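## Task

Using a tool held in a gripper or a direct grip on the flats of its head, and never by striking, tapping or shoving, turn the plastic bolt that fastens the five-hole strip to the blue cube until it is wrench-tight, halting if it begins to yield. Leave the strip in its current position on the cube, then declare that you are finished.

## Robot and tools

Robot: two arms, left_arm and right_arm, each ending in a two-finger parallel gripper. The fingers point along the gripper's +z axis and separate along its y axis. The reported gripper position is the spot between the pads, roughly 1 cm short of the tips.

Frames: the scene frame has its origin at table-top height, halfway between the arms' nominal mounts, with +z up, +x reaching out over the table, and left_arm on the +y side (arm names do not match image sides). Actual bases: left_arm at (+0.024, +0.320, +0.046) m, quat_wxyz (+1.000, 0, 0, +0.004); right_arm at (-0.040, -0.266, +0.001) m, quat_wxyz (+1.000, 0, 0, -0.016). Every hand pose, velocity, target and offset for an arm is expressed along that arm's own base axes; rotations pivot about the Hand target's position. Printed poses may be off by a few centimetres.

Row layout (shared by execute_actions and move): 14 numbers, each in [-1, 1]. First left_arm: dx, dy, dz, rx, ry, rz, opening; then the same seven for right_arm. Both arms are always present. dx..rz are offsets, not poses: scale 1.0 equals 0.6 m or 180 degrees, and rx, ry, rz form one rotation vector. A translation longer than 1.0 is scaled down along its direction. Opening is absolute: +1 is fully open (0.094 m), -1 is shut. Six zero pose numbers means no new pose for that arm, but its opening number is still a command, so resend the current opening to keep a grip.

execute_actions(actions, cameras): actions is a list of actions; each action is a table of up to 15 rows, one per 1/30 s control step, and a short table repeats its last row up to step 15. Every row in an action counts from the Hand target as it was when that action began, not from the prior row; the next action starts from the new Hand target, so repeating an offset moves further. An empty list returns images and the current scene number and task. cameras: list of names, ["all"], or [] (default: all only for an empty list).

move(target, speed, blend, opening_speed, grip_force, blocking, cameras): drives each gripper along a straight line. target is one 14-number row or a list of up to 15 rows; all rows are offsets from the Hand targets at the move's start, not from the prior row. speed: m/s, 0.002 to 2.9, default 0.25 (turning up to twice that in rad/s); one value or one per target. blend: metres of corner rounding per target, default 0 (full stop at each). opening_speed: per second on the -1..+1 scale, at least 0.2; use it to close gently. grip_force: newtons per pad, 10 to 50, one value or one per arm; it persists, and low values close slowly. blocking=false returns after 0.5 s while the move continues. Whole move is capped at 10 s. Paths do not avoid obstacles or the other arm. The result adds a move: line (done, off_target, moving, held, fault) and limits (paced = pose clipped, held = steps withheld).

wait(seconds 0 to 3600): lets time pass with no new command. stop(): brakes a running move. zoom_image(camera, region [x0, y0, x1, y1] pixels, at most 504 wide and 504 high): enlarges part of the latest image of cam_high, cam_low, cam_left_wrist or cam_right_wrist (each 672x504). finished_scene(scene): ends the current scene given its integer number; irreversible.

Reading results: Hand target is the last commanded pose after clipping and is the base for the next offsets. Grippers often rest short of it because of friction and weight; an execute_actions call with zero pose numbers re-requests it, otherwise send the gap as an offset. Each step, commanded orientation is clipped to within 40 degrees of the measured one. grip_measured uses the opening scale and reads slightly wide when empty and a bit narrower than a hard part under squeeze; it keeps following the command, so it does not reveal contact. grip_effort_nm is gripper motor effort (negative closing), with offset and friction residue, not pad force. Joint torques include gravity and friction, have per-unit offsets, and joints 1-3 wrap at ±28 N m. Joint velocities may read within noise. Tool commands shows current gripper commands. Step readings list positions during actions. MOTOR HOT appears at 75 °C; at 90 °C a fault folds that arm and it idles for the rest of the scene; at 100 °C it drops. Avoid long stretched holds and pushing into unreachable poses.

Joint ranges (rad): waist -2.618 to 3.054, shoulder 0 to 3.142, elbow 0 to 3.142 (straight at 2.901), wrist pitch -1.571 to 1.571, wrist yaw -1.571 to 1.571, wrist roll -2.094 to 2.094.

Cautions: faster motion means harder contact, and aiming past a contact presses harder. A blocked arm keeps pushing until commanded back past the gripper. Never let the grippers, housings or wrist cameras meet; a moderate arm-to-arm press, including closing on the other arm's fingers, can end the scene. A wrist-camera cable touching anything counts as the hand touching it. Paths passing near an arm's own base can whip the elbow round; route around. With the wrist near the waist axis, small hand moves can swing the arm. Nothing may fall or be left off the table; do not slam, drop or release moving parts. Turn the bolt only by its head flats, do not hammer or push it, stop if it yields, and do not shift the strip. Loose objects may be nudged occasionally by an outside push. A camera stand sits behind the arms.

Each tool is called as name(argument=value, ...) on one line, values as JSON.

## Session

execute_actions(actions=[])

Scene clock: 0.00 s.
left_arm: end_effector_position=(+0.4083, -0.0388, +0.1093) grip_measured=+1.000 grip_effort_nm=n/a end_effector_quat_wxyz=(+0.602, +0.063, +0.794, -0.055) | right_arm: end_effector_position=(+0.3858, -0.0347, +0.1128) grip_measured=+1.000 grip_effort_nm=n/a end_effector_quat_wxyz=(+0.592, +0.125, +0.790, -0.098)
Joint positions: left_arm=[-0.043 1.585 0.39 0.921 0.123 0.023 0.094] | right_arm=[0.085 1.487 0.35 0.829 0.388 0.113 0.094]
Joint velocities: within noise
Joint torques (N m): no reading
Heat: left arm: 26 °C; right arm: 30 °C.
Hand target: left_arm +0.4097, -0.0390, +0.1134; +0.606, +0.064, +0.791, -0.055 | right_arm +0.3888, -0.0353, +0.1219; +0.602, +0.129, +0.782, -0.097
Tool commands: left_gripper/opening=+1.0 right_gripper/opening=+1.0

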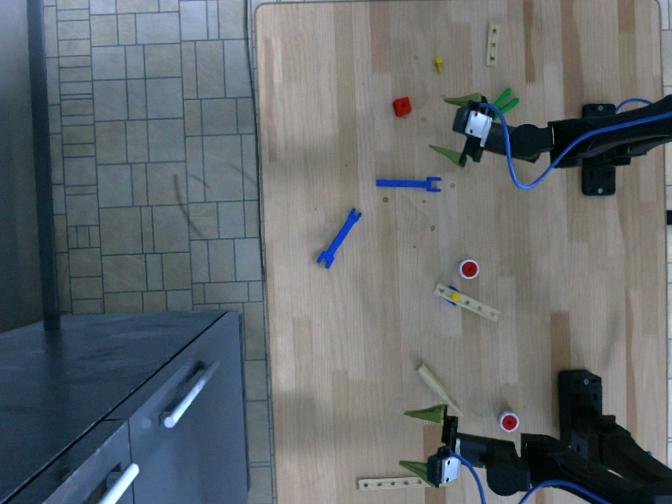

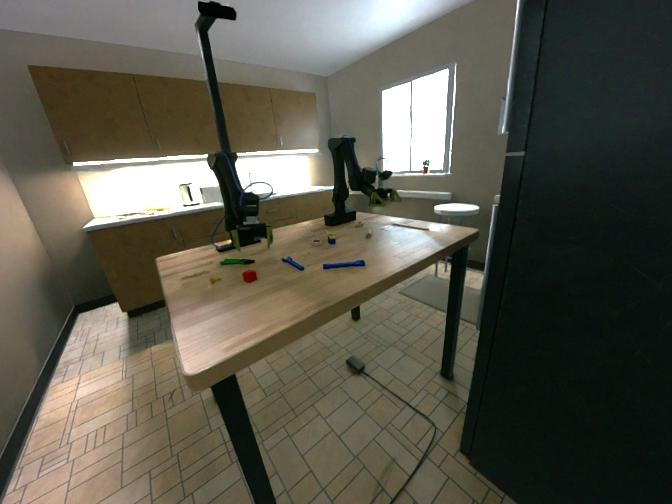

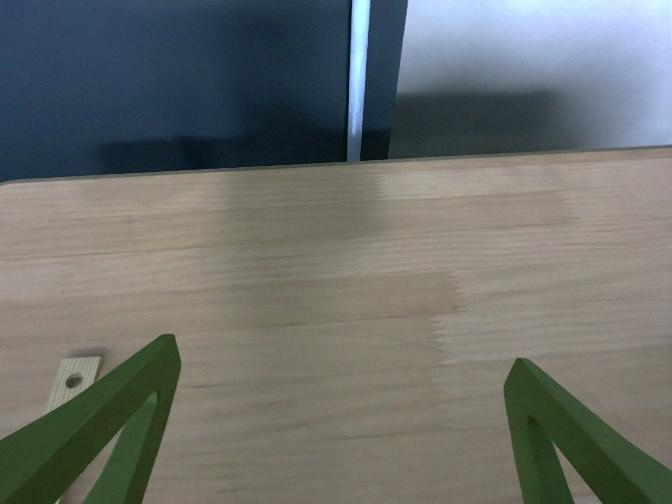

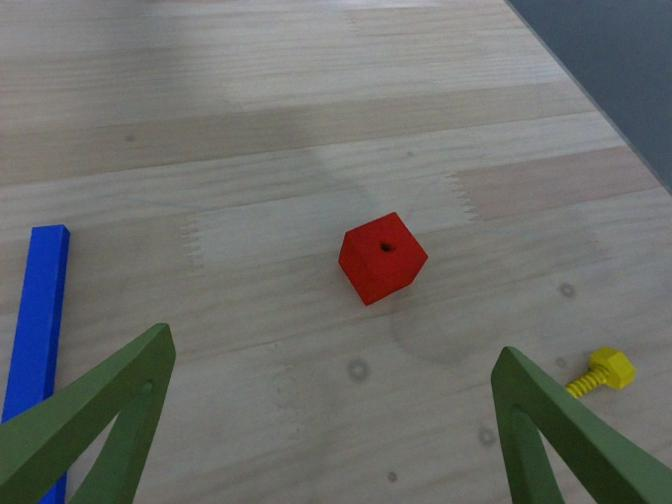

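zoom_image(camera="cam_high", region=[400, 240, 540, 345])

Scaled by 3.600 from the camera's image (finer frame: 960x720).

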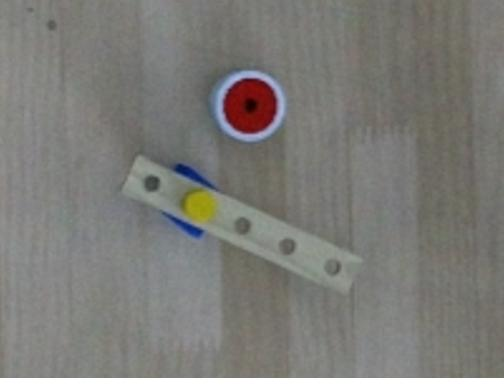

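move(target=[-0.186,-0.36,0.061,0.0377,0.4149,0.0438,0.0,0.1215,0.2587,0.03,0.0602,0.4151,0.0972,-0.2], speed=0.25, cameras=["cam_high","cam_left_wrist","cam_right_wrist"])

Scene clock: 61.87 s.
left_arm: end_effector_position=(+0.2979, -0.2530, +0.1514) grip_measured=+0.003 grip_effort_nm=-0.21 end_effector_quat_wxyz=(+0.005, +0.000, +1.000, -0.004) | right_arm: end_effector_position=(+0.4718, +0.1190, +0.1484) grip_measured=-0.198 grip_effort_nm=-0.09 end_effector_quat_wxyz=(+0.087, -0.008, +0.996, +0.018)
Joint positions: left_arm=[-0.706 2.044 1.996 -1.51 0 -0.706 0.047] | right_arm=[0.247 2.354 2.476 -1.514 0.006 0.23 0.038]
Joint torques (N m): left_arm=[-0.44 -8.02 7.49 0.11 -0.03 -0.04] | right_arm=[0.4 -10.55 8.75 -0.2 -0.06 -0.07]
Heat: left arm: 28 °C; right arm: 33 °C.
Hand target: left_arm +0.2982, -0.2550, +0.1500; +0.001, +0.000, +1.000, +0.000 | right_arm +0.4616, +0.1199, +0.1398; +0.000, -0.016, +1.000, +0.000
Off the commanded pose: left_arm 0.002 m, 1 deg | right_arm 0.013 m, 10 deg.
joint sent to its limit (right arm) — joint 4 (wrist pitch), lower limit. The joint targets are off in orientation, not in position.
move: off_target (right_arm)

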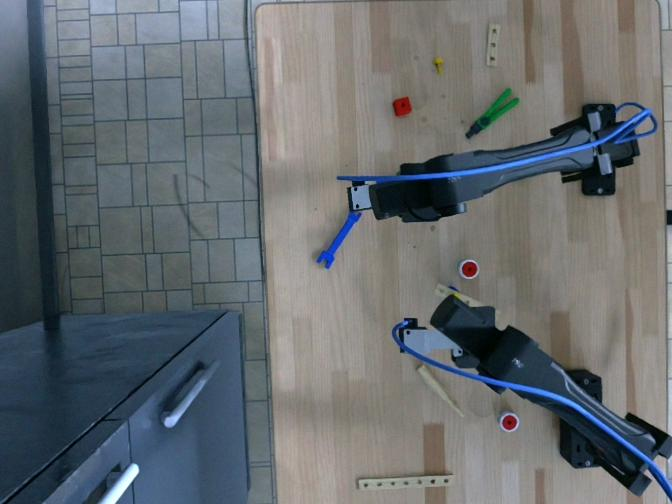

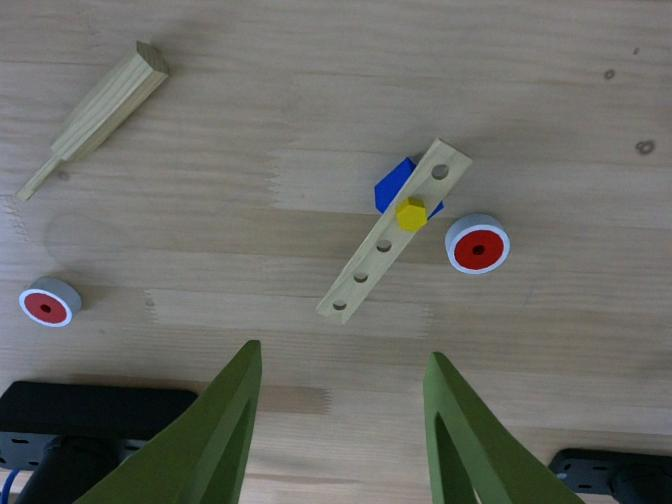

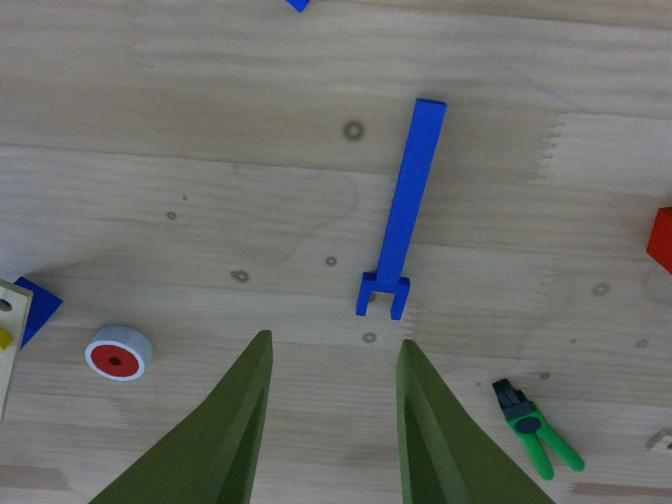

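zoom_image(camera="cam_left_wrist", region=[360, 140, 480, 260])

Scaled by 4.200 from the camera's image (finer frame: 960x720).

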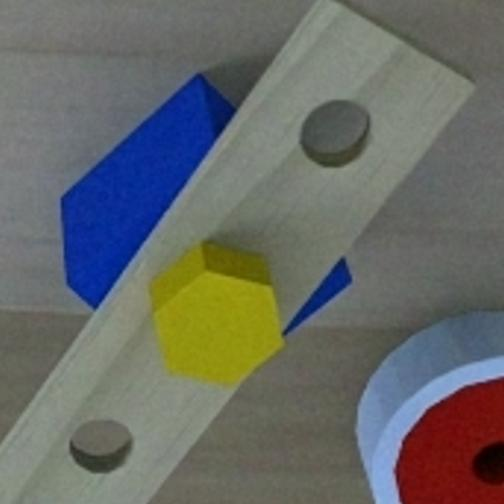

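move(target=[-0.042,-0.0583,-0.0917,0,0,0.139,0.0,-0.0193,-0.058,-0.1163,0,0,0,-0.2], speed=0.2, cameras=["cam_left_wrist","cam_right_wrist"])

zoom_image(camera="cam_left_wrist", region=[270, 200, 440, 350])

Scene clock: 107.80 s.
left_arm: end_effector_position=(+0.2727, -0.2884, +0.1030) grip_measured=+0.003 grip_effort_nm=-0.21 end_effector_quat_wxyz=(-0.001, -0.217, +0.976, -0.006) | right_arm: end_effector_position=(+0.4512, +0.0866, +0.0721) grip_measured=-0.198 grip_effort_nm=-0.09 end_effector_quat_wxyz=(+0.004, -0.013, +1.000, -0.001)
Joint positions: left_arm=[-0.813 2.053 1.816 -1.324 0.007 -1.25 0.047] | right_arm=[0.189 2.354 2.181 -1.391 0.003 0.163 0.038]
Joint torques (N m): left_arm=[-0.66 -8.44 5.09 0.39 -0.09 -0.09] | right_arm=[-0.42 -13.01 5.68 0.14 -0.03 -0.06]
Heat: left arm: 29 °C; right arm: 31 °C.
Hand target: left_arm +0.2730, -0.2900, +0.0949; +0.001, -0.217, +0.976, +0.000 | right_arm +0.4500, +0.0851, +0.0701; +0.000, -0.016, +1.000, +0.000
Off the commanded pose: left_arm 0.008 m, 1 deg | right_arm 0.003 m, 1 deg.
move: done

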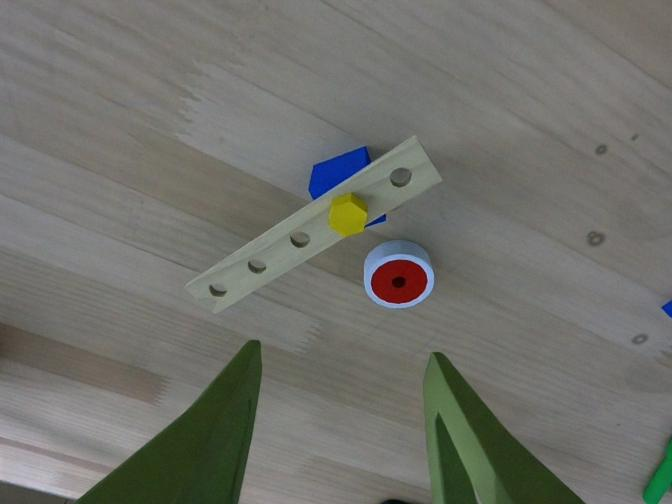

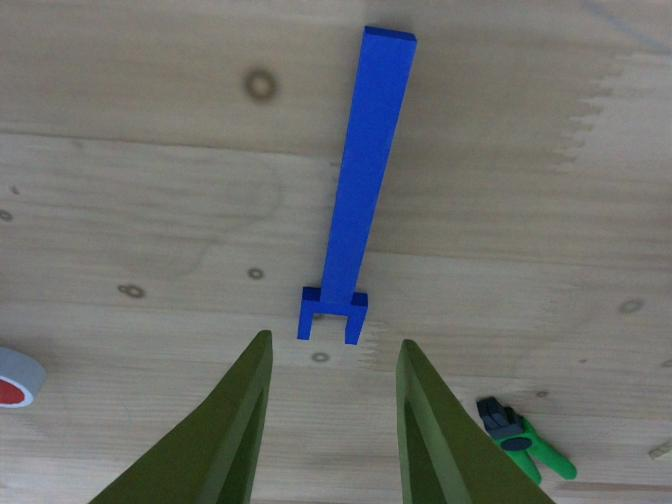

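Scaled by 2.965 from the camera's image (finer frame: 960x720).

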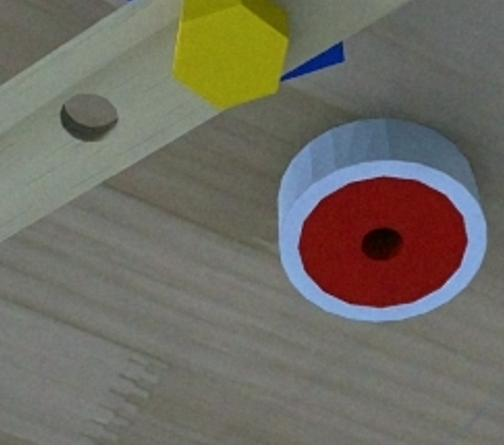

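zoom_image(camera="cam_left_wrist", region=[290, 130, 430, 260])

Scaled by 3.600 from the camera's image (finer frame: 960x720).

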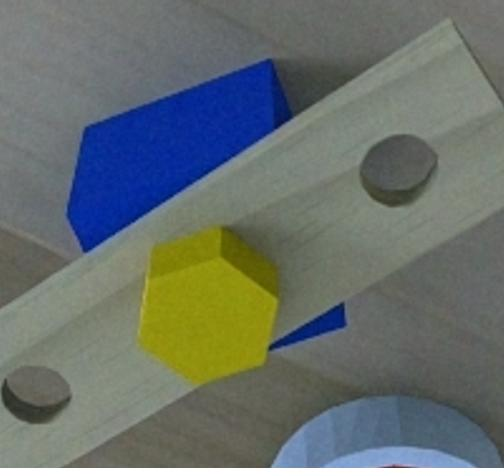

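move(target=[-0.0038,-0.0018,-0.1215,0,0,-0.0183,0.0,0.0248,-0.005,-0.0667,0,0,-0.0317,-0.3], speed=0.2, cameras=["cam_left_wrist","cam_right_wrist"])

zoom_image(camera="cam_left_wrist", region=[270, 200, 440, 350])

Scene clock: 136.57 s.
left_arm: end_effector_position=(+0.2716, -0.2901, +0.0300) grip_measured=+0.003 grip_effort_nm=-0.21 end_effector_quat_wxyz=(-0.001, -0.195, +0.981, -0.006) | right_arm: end_effector_position=(+0.4658, +0.0842, +0.0419) grip_measured=-0.298 grip_effort_nm=-0.09 end_effector_quat_wxyz=(+0.012, +0.025, +1.000, +0.001)
Joint positions: left_arm=[-0.817 2.095 1.587 -1.055 0.007 -1.209 0.047] | right_arm=[0.178 2.403 2.147 -1.29 0.003 0.228 0.033]
Joint torques (N m): left_arm=[-0.73 -8.61 5 0.41 -0.07 0.04] | right_arm=[-0.54 -11.26 6.5 0.19 -0.03 0.15]
Heat: left arm: 30 °C; right arm: 34 °C.
Hand target: left_arm +0.2707, -0.2909, +0.0221; +0.001, -0.189, +0.982, +0.000 | right_arm +0.4649, +0.0822, +0.0300; +0.000, +0.034, +0.999, +0.000
Off the commanded pose: left_arm 0.008 m, 1 deg | right_arm 0.012 m, 2 deg.
move: off_target (right_arm)

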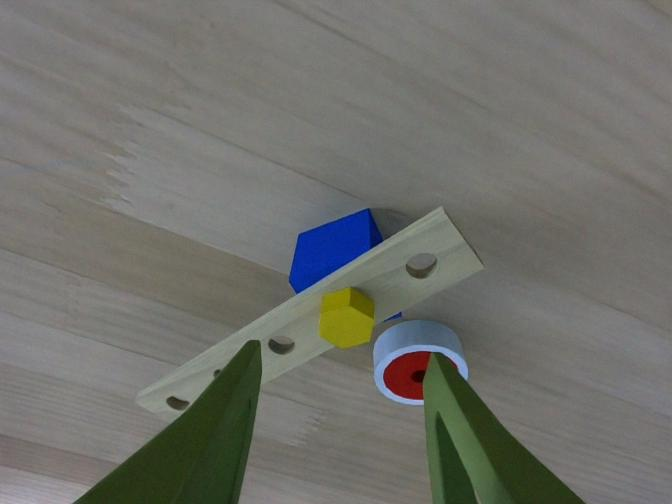

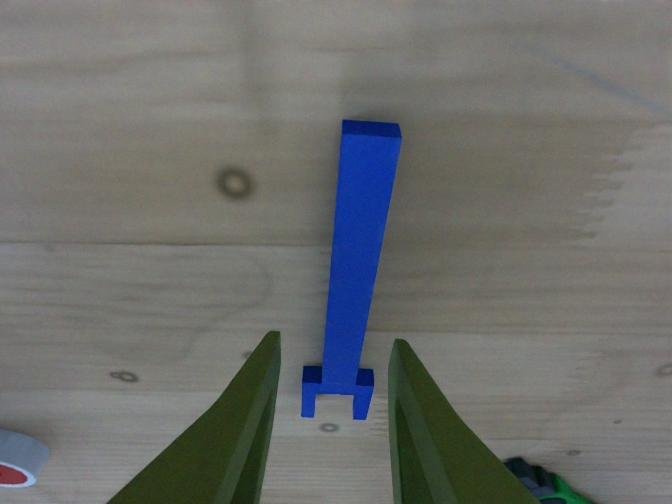

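Scaled by 2.965 from the camera's image (finer frame: 960x720).

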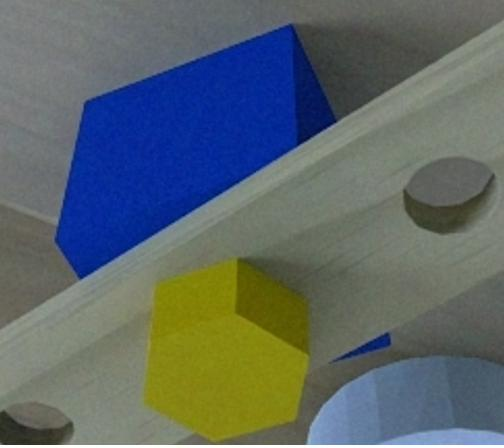

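move(target=[-0.0028,-0.001,-0.041,0,0,-0.011,0.0,0.001,-0.0083,-0.0567,0,0.006,-0.009,-0.3], speed=0.1, cameras=["cam_left_wrist","cam_right_wrist"])

zoom_image(camera="cam_left_wrist", region=[270, 290, 440, 440])

Scene clock: 166.30 s.
left_arm: end_effector_position=(+0.2701, -0.2909, +0.0060) grip_measured=+0.003 grip_effort_nm=-0.21 end_effector_quat_wxyz=(+0.000, -0.178, +0.984, -0.006) | right_arm: end_effector_position=(+0.4661, +0.0788, +0.0124) grip_measured=-0.298 grip_effort_nm=-0.08 end_effector_quat_wxyz=(+0.002, +0.040, +0.999, +0.002)
Joint positions: left_arm=[-0.822 2.121 1.528 -0.968 0.007 -1.179 0.047] | right_arm=[0.164 2.435 2.088 -1.219 -0.003 0.244 0.033]
Joint torques (N m): left_arm=[-0.77 -8.46 4.96 0.42 -0.09 0.07] | right_arm=[-0.38 -10.89 5.97 0.3 -0.01 0.16]
Heat: left arm: 29 °C; right arm: 32 °C.
Hand target: left_arm +0.2690, -0.2916, -0.0025; +0.001, -0.172, +0.985, +0.000 | right_arm +0.4655, +0.0772, -0.0041; -0.009, +0.048, +0.999, +0.000
Off the commanded pose: left_arm 0.009 m, 1 deg | right_arm 0.017 m, 2 deg.
move: off_target (right_arm)

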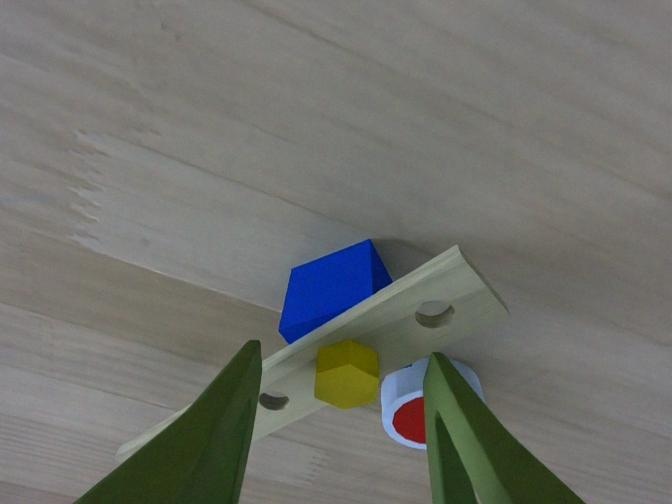

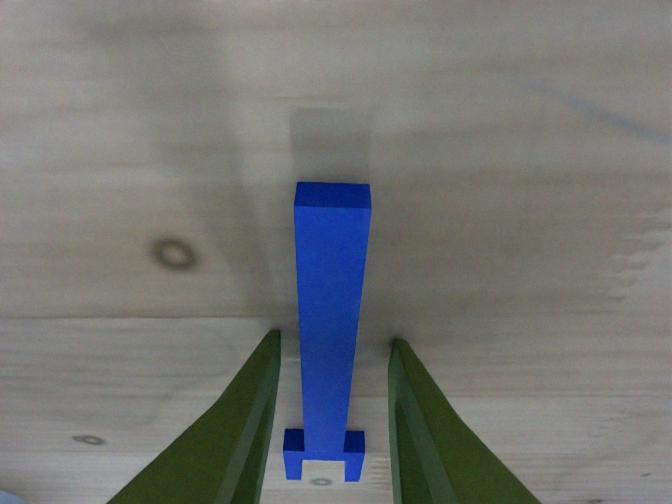

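Scaled by 2.965 from the camera's image (finer frame: 960x720).

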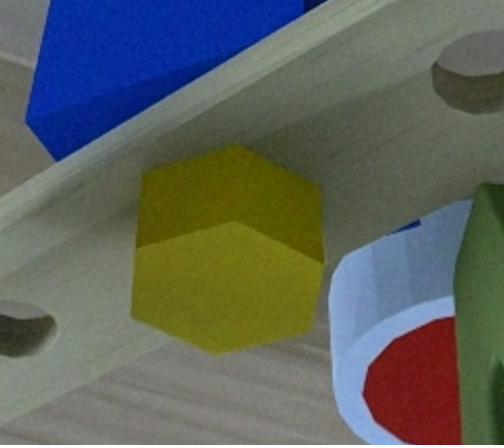

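move(target=[0,0,0,0,0,0,-0.95,0,0,-0.0125,0,0,0,-0.3], opening_speed=0.6, speed=0.05, cameras=["cam_left_wrist","cam_right_wrist"])

Scene clock: 174.60 s.
left_arm: end_effector_position=(+0.2702, -0.2911, +0.0060) grip_measured=-0.658 grip_effort_nm=-1.07 end_effector_quat_wxyz=(+0.000, -0.177, +0.984, -0.006) | right_arm: end_effector_position=(+0.4661, +0.0788, +0.0118) grip_measured=-0.298 grip_effort_nm=-0.08 end_effector_quat_wxyz=(+0.002, +0.040, +0.999, +0.002)
Joint positions: left_arm=[-0.822 2.121 1.528 -0.968 0.007 -1.179 0.016] | right_arm=[0.164 2.435 2.086 -1.216 -0.003 0.244 0.033]
Joint torques (N m): left_arm=[-0.73 -8.43 4.96 0.43 -0.09 0.05] | right_arm=[-0.36 -10.48 4.4 0.54 -0.01 0.15]
Heat: left arm: 30 °C; right arm: 32 °C.
Hand target: left_arm +0.2690, -0.2916, -0.0025; +0.001, -0.172, +0.985, +0.000 | right_arm +0.4654, +0.0772, -0.0116; -0.010, +0.048, +0.999, +0.000
Off the commanded pose: left_arm 0.009 m, 1 deg | right_arm 0.023 m, 2 deg.
move: off_target (right_arm)

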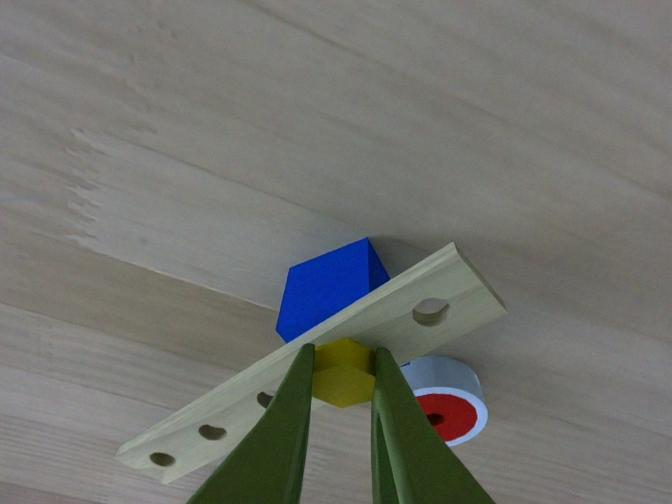

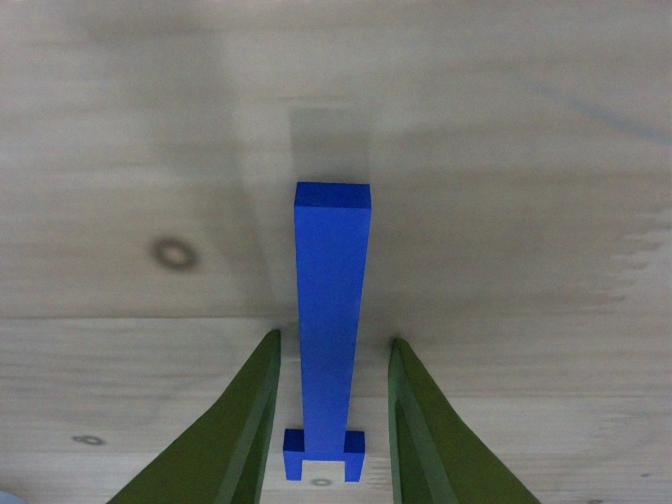

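move(target=[[0,0,0.05,0,0,0,-0.95,0,0,0.008,0,0,0,-0.95],[-0.0317,0.269,0.196,0,0,-0.1056,-0.95,0,0,0.136,0,0,0,-0.95]], speed=0.15, cameras=["cam_high","cam_left_wrist","cam_right_wrist"])

Scene clock: 229.30 s.
left_arm: end_effector_position=(+0.2529, -0.1348, +0.1094) grip_measured=-0.658 grip_effort_nm=-1.08 end_effector_quat_wxyz=(-0.003, -0.006, +1.000, +0.000) | right_arm: end_effector_position=(+0.4672, +0.0812, +0.0785) grip_measured=-0.715 grip_effort_nm=-1.00 end_effector_quat_wxyz=(+0.007, +0.040, +0.999, +0.008)
Joint positions: left_arm=[-0.491 1.635 1.307 -1.249 0.004 -0.503 0.016] | right_arm=[0.165 2.435 2.351 -1.469 -0.014 0.245 0.013]
Joint torques (N m): left_arm=[0.51 -8.28 5.34 0.09 -0.05 0.06] | right_arm=[-0.46 -10.8 8.84 -0.16 0.08 0.15]
Heat: left arm: 32 °C; right arm: 32 °C.
Hand target: left_arm +0.2500, -0.1301, +0.1150; +0.001, -0.007, +1.000, +0.000 | right_arm +0.4656, +0.0771, +0.0701; -0.009, +0.048, +0.999, +0.000
Off the commanded pose: left_arm 0.008 m, 0 deg | right_arm 0.010 m, 2 deg.
move: done

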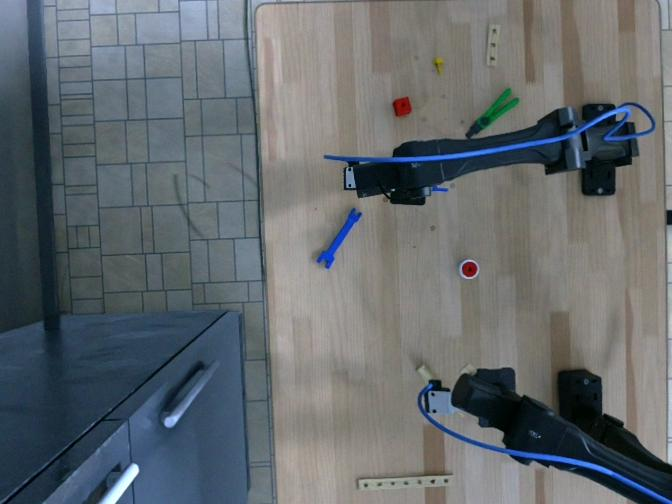

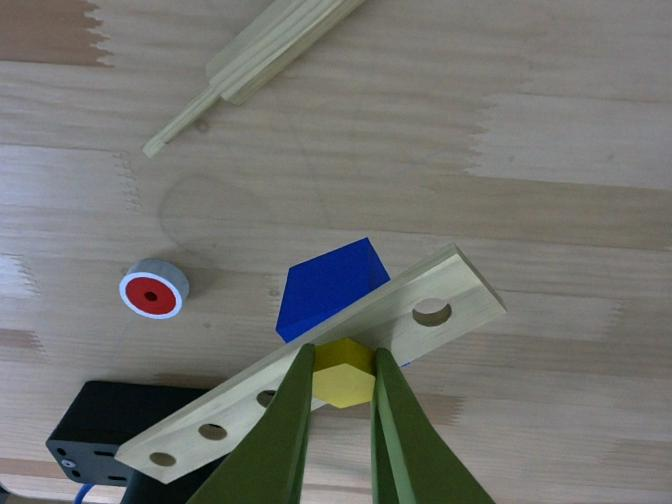

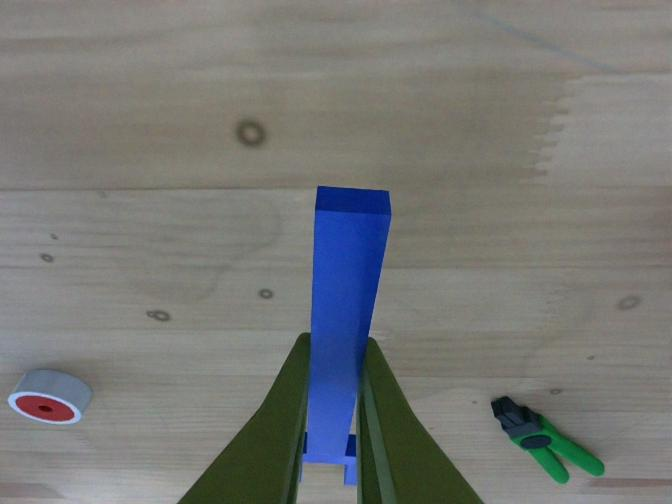

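move(target=[[0,0.083,0,0,0,0.021,-0.95,-0.078,0.402,0,0,0,0.0633,-0.95],[0,0.083,0,0,0,0.021,-0.95,-0.078,0.402,-0.085,0,0,0.0633,-0.95]], speed=[0.2,0.1], cameras=["cam_high","cam_right_wrist"])

Scene clock: 255.87 s.
left_arm: end_effector_position=(+0.2537, -0.0844, +0.1102) grip_measured=-0.658 grip_effort_nm=-1.08 end_effector_quat_wxyz=(-0.003, -0.039, +0.999, -0.001) | right_arm: end_effector_position=(+0.4241, +0.3260, +0.0287) grip_measured=-0.715 grip_effort_nm=-1.00 end_effector_quat_wxyz=(+0.038, -0.060, +0.997, +0.031)
Joint positions: left_arm=[-0.322 1.562 1.235 -1.25 0.004 -0.4 0.016] | right_arm=[0.65 2.797 2.839 -1.515 -0.009 0.531 0.013]
Joint torques (N m): left_arm=[0.55 -7.65 5.23 0.11 -0.04 0.06] | right_arm=[-0.55 -12.72 8.73 -0.2 -0.01 0.14]
Heat: left arm: 30 °C; right arm: 34 °C.
Hand target: left_arm +0.2501, -0.0804, +0.1151; +0.001, -0.040, +0.999, +0.000 | right_arm +0.4187, +0.3184, +0.0190; -0.009, -0.052, +0.999, -0.001
Off the commanded pose: left_arm 0.007 m, 0 deg | right_arm 0.013 m, 7 deg.
elbow stopped short (right arm): the move would have taken joint 3 (elbow) straighter than the controller allows.
move: off_target (right_arm)

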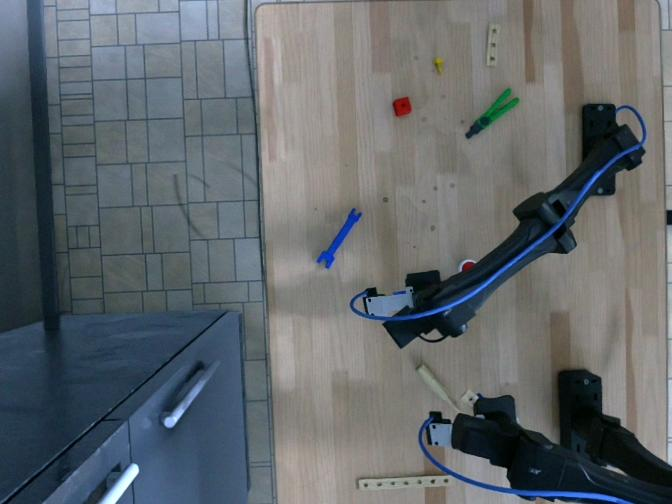

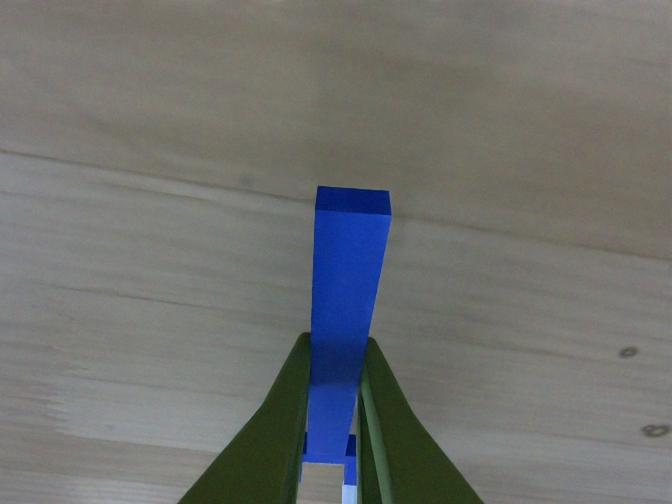

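move(target=[0,0,0,0,0,0,-0.95,-0.0228,-0.0557,0,0,0,0,-0.95], speed=0.1, cameras=["cam_right_wrist"])

Scene clock: 269.97 s.
left_arm: end_effector_position=(+0.2537, -0.0844, +0.1102) grip_measured=-0.658 grip_effort_nm=-1.08 end_effector_quat_wxyz=(-0.003, -0.039, +0.999, -0.001) | right_arm: end_effector_position=(+0.4117, +0.2993, +0.0128) grip_measured=-0.715 grip_effort_nm=-1.00 end_effector_quat_wxyz=(+0.001, -0.053, +0.998, +0.016)
Joint positions: left_arm=[-0.322 1.562 1.235 -1.25 0.004 -0.4 0.016] | right_arm=[0.617 2.65 2.489 -1.39 -0.026 0.512 0.013]
Joint torques (N m): left_arm=[0.55 -7.61 5.23 0.11 -0.03 0.05] | right_arm=[-0.94 -17.02 3.9 -0.26 0.14 -0.04]
Heat: left arm: 29 °C; right arm: 34 °C.
Hand target: left_arm +0.2501, -0.0804, +0.1151; +0.001, -0.040, +0.999, +0.000 | right_arm +0.4050, +0.2850, +0.0190; -0.009, -0.052, +0.999, -0.001
Off the commanded pose: left_arm 0.007 m, 0 deg | right_arm 0.017 m, 2 deg.
move: off_target (right_arm)

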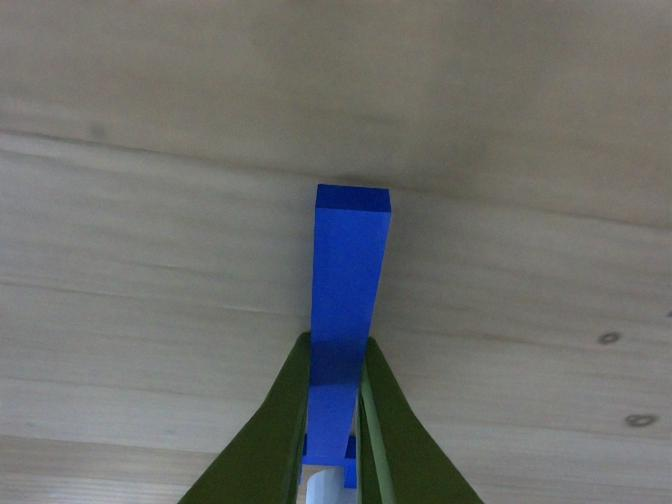

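move(target=[0,0,0,0,0,0,-0.95,0,0,-0.012,0,0,0,-0.95], speed=0.05)

Scene clock: 278.13 s.
left_arm: end_effector_position=(+0.2537, -0.0844, +0.1102) grip_measured=-0.658 grip_effort_nm=-1.07 end_effector_quat_wxyz=(-0.003, -0.039, +0.999, -0.001) | right_arm: end_effector_position=(+0.4118, +0.2992, +0.0126) grip_measured=-0.715 grip_effort_nm=-1.00 end_effector_quat_wxyz=(+0.004, -0.053, +0.998, +0.020)
Joint positions: left_arm=[-0.322 1.562 1.235 -1.25 0.004 -0.4 0.016] | right_arm=[0.616 2.632 2.453 -1.364 -0.029 0.51 0.013]
Joint torques (N m): left_arm=[0.51 -7.66 5.24 0.11 -0.05 0.05] | right_arm=[-0.83 -15.95 3.59 -0.14 0.16 -0.02]
Heat: left arm: 29 °C; right arm: 34 °C.
Hand target: left_arm +0.2501, -0.0804, +0.1151; +0.001, -0.040, +0.999, +0.000 | right_arm +0.4050, +0.2850, +0.0119; -0.009, -0.052, +0.999, -0.001
Off the commanded pose: left_arm 0.007 m, 0 deg | right_arm 0.016 m, 3 deg.
move: off_target (right_arm)

move(target=[[0,0,0,0,0,0,-0.95,0.0113,0.0237,0,0,0,0,-0.95],[0,0,0,0,0,0,-0.95,0.0113,0.0237,0,0,0,0,-0.3],[0,0,0,0,0,0,-0.95,0.0113,0.0237,0.15,0,0,0,-0.3]], speed=0.1, cameras=["cam_right_wrist"])

Scene clock: 287.57 s.
left_arm: end_effector_position=(+0.2537, -0.0844, +0.1102) grip_measured=-0.658 grip_effort_nm=-1.08 end_effector_quat_wxyz=(-0.003, -0.039, +0.999, -0.001) | right_arm: end_effector_position=(+0.4225, +0.3063, +0.0704) grip_measured=-0.302 grip_effort_nm=0.15 end_effector_quat_wxyz=(+0.044, -0.054, +0.997, +0.039)
Joint positions: left_arm=[-0.322 1.562 1.235 -1.25 0.004 -0.4 0.016] | right_arm=[0.618 2.647 2.71 -1.518 -0.02 0.51 0.033]
Joint torques (N m): left_arm=[0.57 -7.62 5.23 0.12 -0.03 0.06] | right_arm=[0.4 -20.31 5.81 -0.28 0.09 0.14]
Heat: left arm: 29 °C; right arm: 35 °C.
Hand target: left_arm +0.2501, -0.0804, +0.1151; +0.001, -0.040, +0.999, +0.000 | right_arm +0.4118, +0.2991, +0.1019; -0.009, -0.052, +0.999, -0.001
Off the commanded pose: left_arm 0.007 m, 0 deg | right_arm 0.034 m, 8 deg.
joint sent to its limit (right arm) — joint 4 (wrist pitch), lower limit. The joint targets are off in orientation, not in position.
move: off_target (right_arm); target 2's new opening was sent with right_arm's hand 0.011 m and 2 deg from that target

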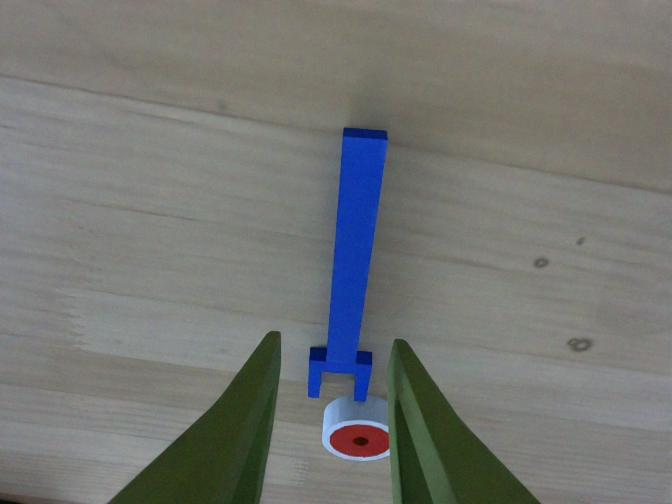

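move(target=[[0,0,0,0,0,0,-0.95,-0.2355,-0.0323,0.0738,0.2096,-0.506,0.1053,0.3],[0.0427,-0.3343,-0.0168,0,0,0,-0.95,-0.2355,-0.0323,0.0738,0.2096,-0.506,0.1053,0.3]], speed=[0.25,0.2], cameras=["cam_high","cam_left_wrist","cam_right_wrist"])

Scene clock: 318.40 s.
left_arm: end_effector_position=(+0.2741, -0.2801, +0.1055) grip_measured=-0.658 grip_effort_nm=-1.07 end_effector_quat_wxyz=(+0.001, -0.038, +0.999, -0.007) | right_arm: end_effector_position=(+0.2714, +0.2776, +0.1408) grip_measured=+0.298 grip_effort_nm=0.15 end_effector_quat_wxyz=(+0.672, -0.188, +0.677, +0.233)
Joint positions: left_arm=[-0.795 2.03 1.793 -1.322 0.008 -0.871 0.016] | right_arm=[0.953 1.754 0.247 1.521 0.348 0.058 0.061]
Joint torques (N m): left_arm=[-0.38 -8.12 7.69 0.11 -0.09 -0.05] | right_arm=[0.2 -4.22 3.81 2.35 -0.06 -0.02]
Heat: left arm: 29 °C; right arm: 42 °C.
Hand target: left_arm +0.2757, -0.2809, +0.1049; +0.001, -0.040, +0.999, +0.000 | right_arm +0.2705, +0.2798, +0.1463; +0.705, -0.180, +0.639, +0.250
Off the commanded pose: left_arm 0.002 m, 1 deg | right_arm 0.006 m, 6 deg.
joint sent to its limit (right arm) — joint 4 (wrist pitch), upper limit. The joint targets are off in orientation, not in position.
move: off_target (right_arm)

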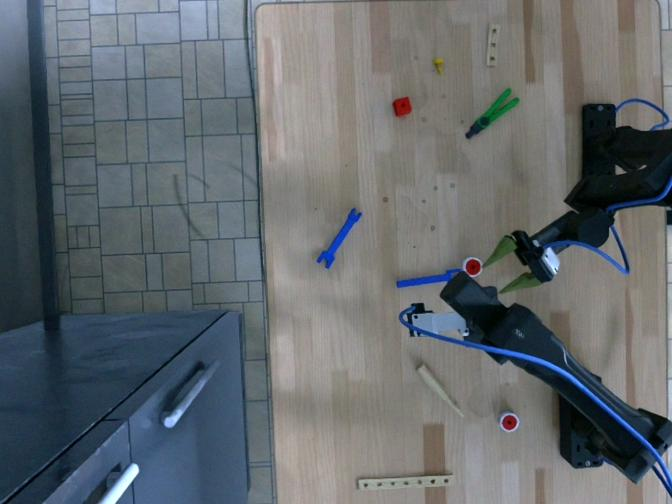

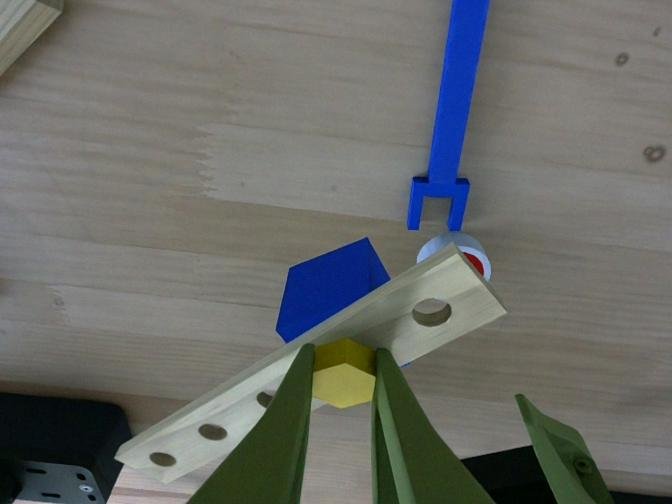

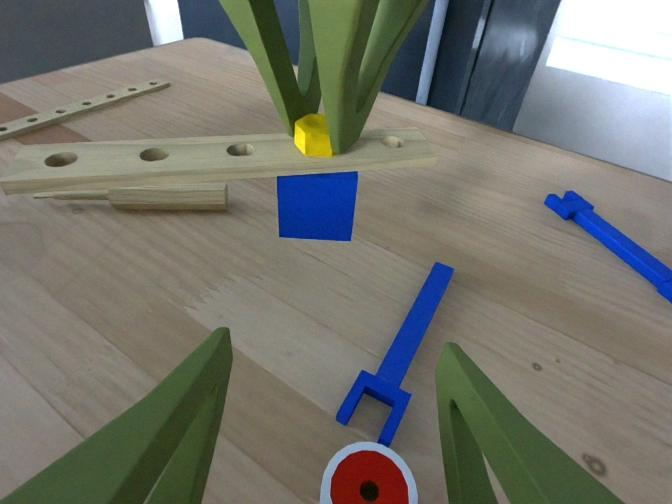

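move(target=[0,0,0,0,0,0,-0.95,0.1058,0.081,0.006,0,0,0,0.3], speed=0.1, cameras=["cam_left_wrist","cam_right_wrist"])

Scene clock: 332.20 s.
left_arm: end_effector_position=(+0.2741, -0.2801, +0.1056) grip_measured=-0.658 grip_effort_nm=-1.08 end_effector_quat_wxyz=(+0.001, -0.038, +0.999, -0.007) | right_arm: end_effector_position=(+0.3301, +0.3255, +0.1416) grip_measured=+0.298 grip_effort_nm=0.15 end_effector_quat_wxyz=(+0.691, -0.185, +0.656, +0.242)
Joint positions: left_arm=[-0.795 2.03 1.793 -1.322 0.008 -0.872 0.016] | right_arm=[0.878 1.994 0.544 1.524 0.265 0.043 0.061]
Joint torques (N m): left_arm=[-0.35 -8.13 7.65 0.1 -0.09 -0.06] | right_arm=[-0.62 -6.38 5.81 2.3 -0.08 -0.03]
Heat: left arm: 30 °C; right arm: 38 °C.
Hand target: left_arm +0.2758, -0.2810, +0.1050; +0.001, -0.040, +0.999, +0.000 | right_arm +0.3339, +0.3284, +0.1498; +0.705, -0.180, +0.639, +0.250
Off the commanded pose: left_arm 0.002 m, 1 deg | right_arm 0.010 m, 3 deg.
joint sent to its limit (right arm) — joint 4 (wrist pitch), upper limit. The joint targets still meet the commanded pose.
move: off_target (right_arm)

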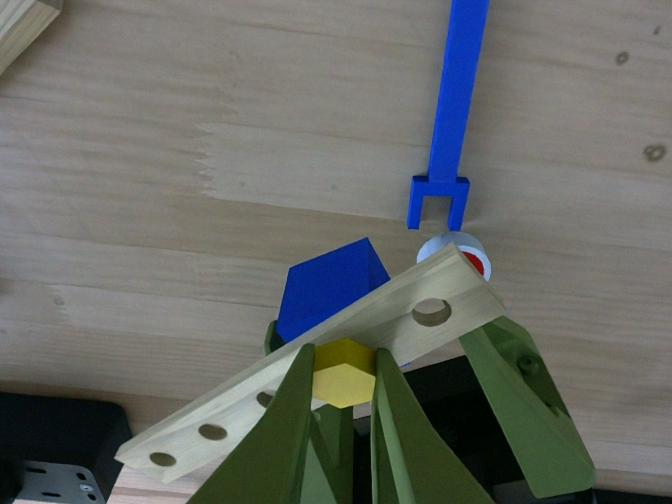

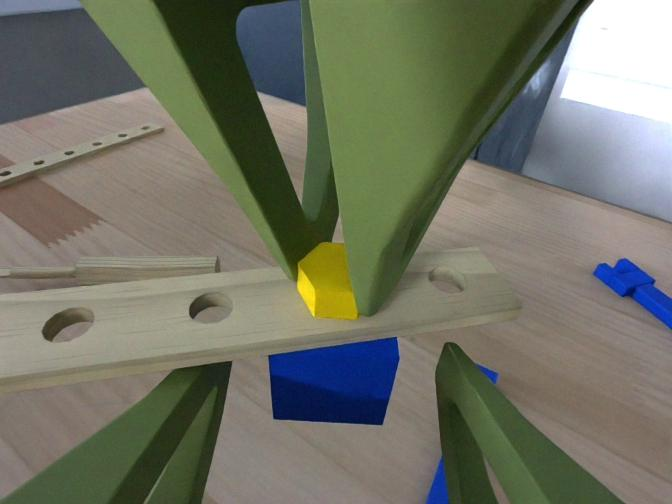

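move(target=[0,0,0,0,0,0,-0.95,0,0,0,0,0,0,-0.7], opening_speed=0.6, cameras=["cam_left_wrist","cam_right_wrist"])

Scene clock: 342.53 s.
left_arm: end_effector_position=(+0.2741, -0.2800, +0.1056) grip_measured=-0.658 grip_effort_nm=-1.08 end_effector_quat_wxyz=(+0.001, -0.039, +0.999, -0.007) | right_arm: end_effector_position=(+0.3296, +0.3262, +0.1415) grip_measured=-0.357 grip_effort_nm=-1.00 end_effector_quat_wxyz=(+0.691, -0.188, +0.655, +0.242)
Joint positions: left_arm=[-0.795 2.03 1.793 -1.323 0.008 -0.873 0.016] | right_arm=[0.878 1.994 0.544 1.524 0.26 0.037 0.03]
Joint torques (N m): left_arm=[-0.39 -8.03 7.73 0.11 -0.11 -0.05] | right_arm=[-0.64 -6.38 5.86 2.29 -0.06 0.03]
Heat: left arm: 31 °C; right arm: 36 °C.
Hand target: left_arm +0.2757, -0.2809, +0.1050; +0.001, -0.040, +0.999, +0.000 | right_arm +0.3339, +0.3284, +0.1496; +0.705, -0.180, +0.639, +0.250
Off the commanded pose: left_arm 0.002 m, 1 deg | right_arm 0.010 m, 3 deg.
joint sent to its limit (right arm) — joint 4 (wrist pitch), upper limit. The joint targets still meet the commanded pose.
move: done

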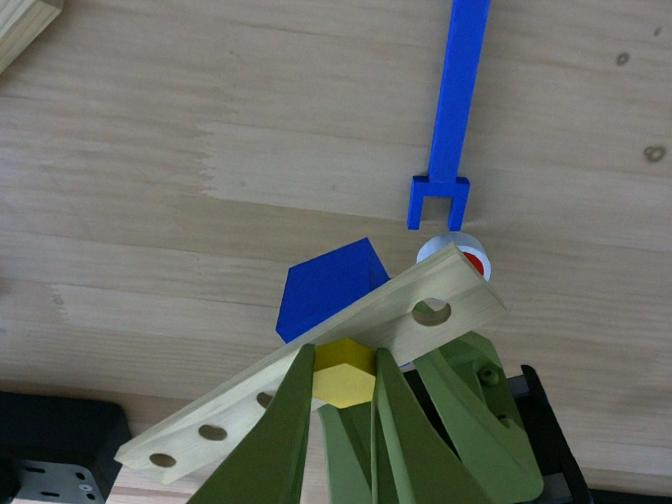

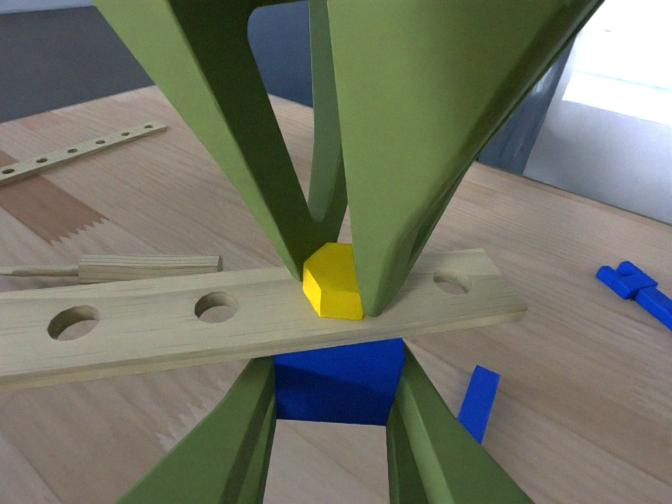

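move(target=[[0,0,0,0,0,0,0.0,0,0,0,0,0,0,-0.7],[0,0,0.12,0,0,0,0.0,0,0,0,0,0,0,-0.7],[0.1405,-0.0668,0.09,0,0,0.0122,0.0,0,0,0,0,0,0,-0.7],[0.1405,-0.0668,-0.1,0,0,0.0122,0.0,0,0,0,0,0,0,-0.7]], speed=[0.15,0.2,0.2,0.15], cameras=["cam_left_wrist","cam_right_wrist"])

Scene clock: 363.00 s.
left_arm: end_effector_position=(+0.3539, -0.3194, +0.0528) grip_measured=-0.003 grip_effort_nm=0.12 end_effector_quat_wxyz=(-0.004, -0.060, +0.998, -0.001) | right_arm: end_effector_position=(+0.3296, +0.3262, +0.1415) grip_measured=-0.357 grip_effort_nm=-1.00 end_effector_quat_wxyz=(+0.691, -0.188, +0.655, +0.242)
Joint positions: left_arm=[-0.733 2.47 2.31 -1.416 0.008 -0.854 0.047] | right_arm=[0.878 1.994 0.544 1.524 0.26 0.037 0.03]
Joint torques (N m): left_arm=[0.18 -10.52 6.52 0.39 -0.09 0.05] | right_arm=[-0.65 -6.35 5.85 2.3 -0.06 0.03]
Heat: left arm: 31 °C; right arm: 34 °C.
Hand target: left_arm +0.3600, -0.3210, +0.0449; +0.001, -0.059, +0.998, +0.000 | right_arm +0.3339, +0.3284, +0.1496; +0.705, -0.180, +0.639, +0.250
Off the commanded pose: left_arm 0.010 m, 1 deg | right_arm 0.009 m, 3 deg.
joint sent to its limit (right arm) — joint 4 (wrist pitch), upper limit. The joint targets still meet the commanded pose.
move: done

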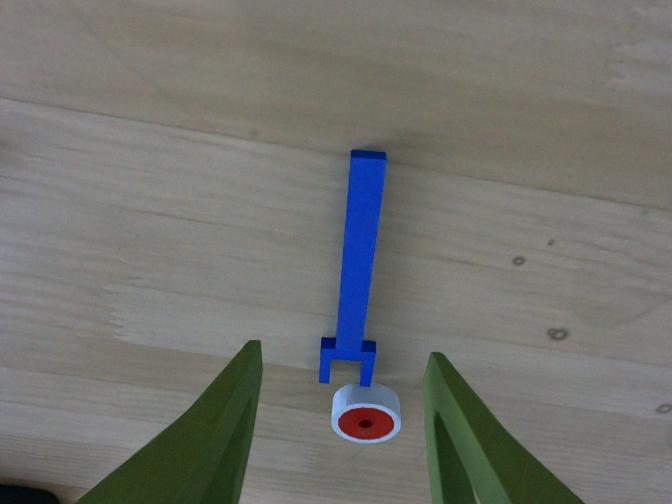

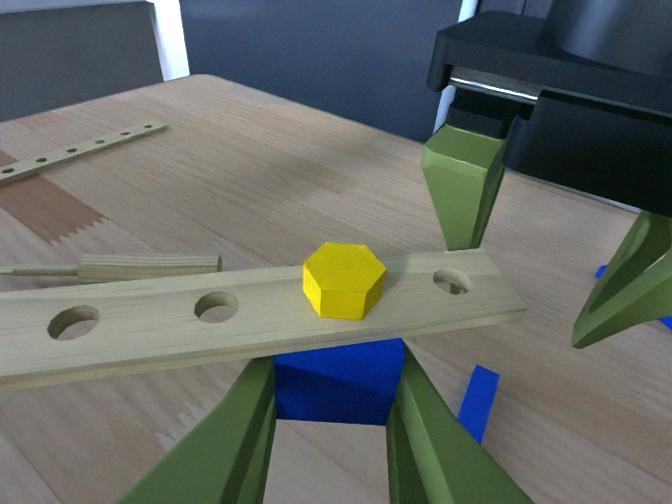

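move(target=[[0.0307,-0.0033,0,0,0,0,-0.2,0,0,0,0,0,0,-0.7],[0.0307,-0.0033,-0.105,0,0,0,-0.2,0,0,0,0,0,0,-0.7]], speed=0.12, blend=0.01, cameras=["cam_left_wrist","cam_right_wrist"])

Scene clock: 373.90 s.
left_arm: end_effector_position=(+0.3755, -0.3247, -0.0070) grip_measured=-0.197 grip_effort_nm=-0.21 end_effector_quat_wxyz=(+0.000, -0.060, +0.998, -0.005) | right_arm: end_effector_position=(+0.3296, +0.3262, +0.1415) grip_measured=-0.357 grip_effort_nm=-1.00 end_effector_quat_wxyz=(+0.691, -0.188, +0.655, +0.242)
Joint positions: left_arm=[-0.712 2.577 2.273 -1.259 0.008 -0.831 0.038] | right_arm=[0.878 1.994 0.544 1.524 0.26 0.037 0.03]
Joint torques (N m): left_arm=[0.27 -11.29 5.45 0.44 -0.09 0.06] | right_arm=[-0.62 -6.37 5.85 2.3 -0.05 0.03]
Heat: left arm: 32 °C; right arm: 35 °C.
Hand target: left_arm +0.3784, -0.3229, -0.0181; +0.001, -0.059, +0.998, +0.000 | right_arm +0.3339, +0.3284, +0.1496; +0.705, -0.180, +0.639, +0.250
Off the commanded pose: left_arm 0.012 m, 1 deg | right_arm 0.009 m, 3 deg.
joint sent to its limit (right arm) — joint 4 (wrist pitch), upper limit. The joint targets still meet the commanded pose.
move: off_target (left_arm); blend cut to 0.0094 m at target 1

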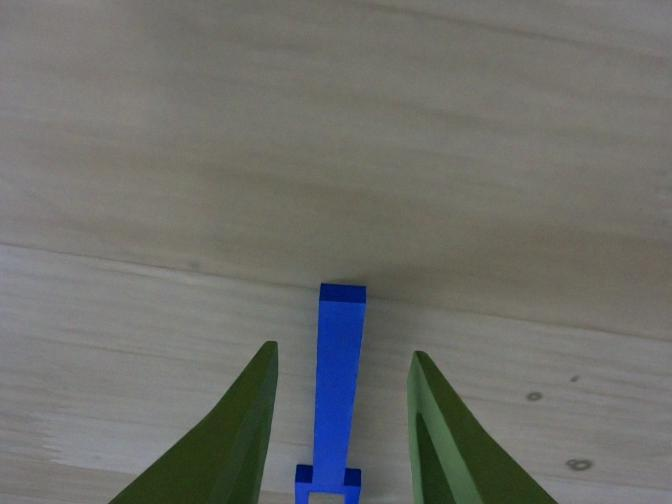

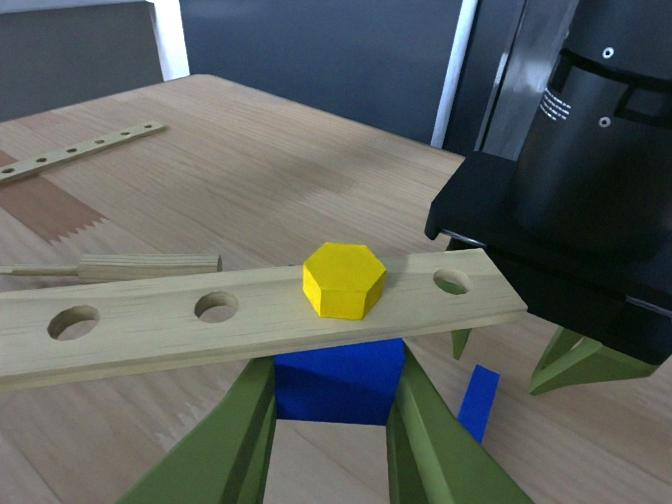

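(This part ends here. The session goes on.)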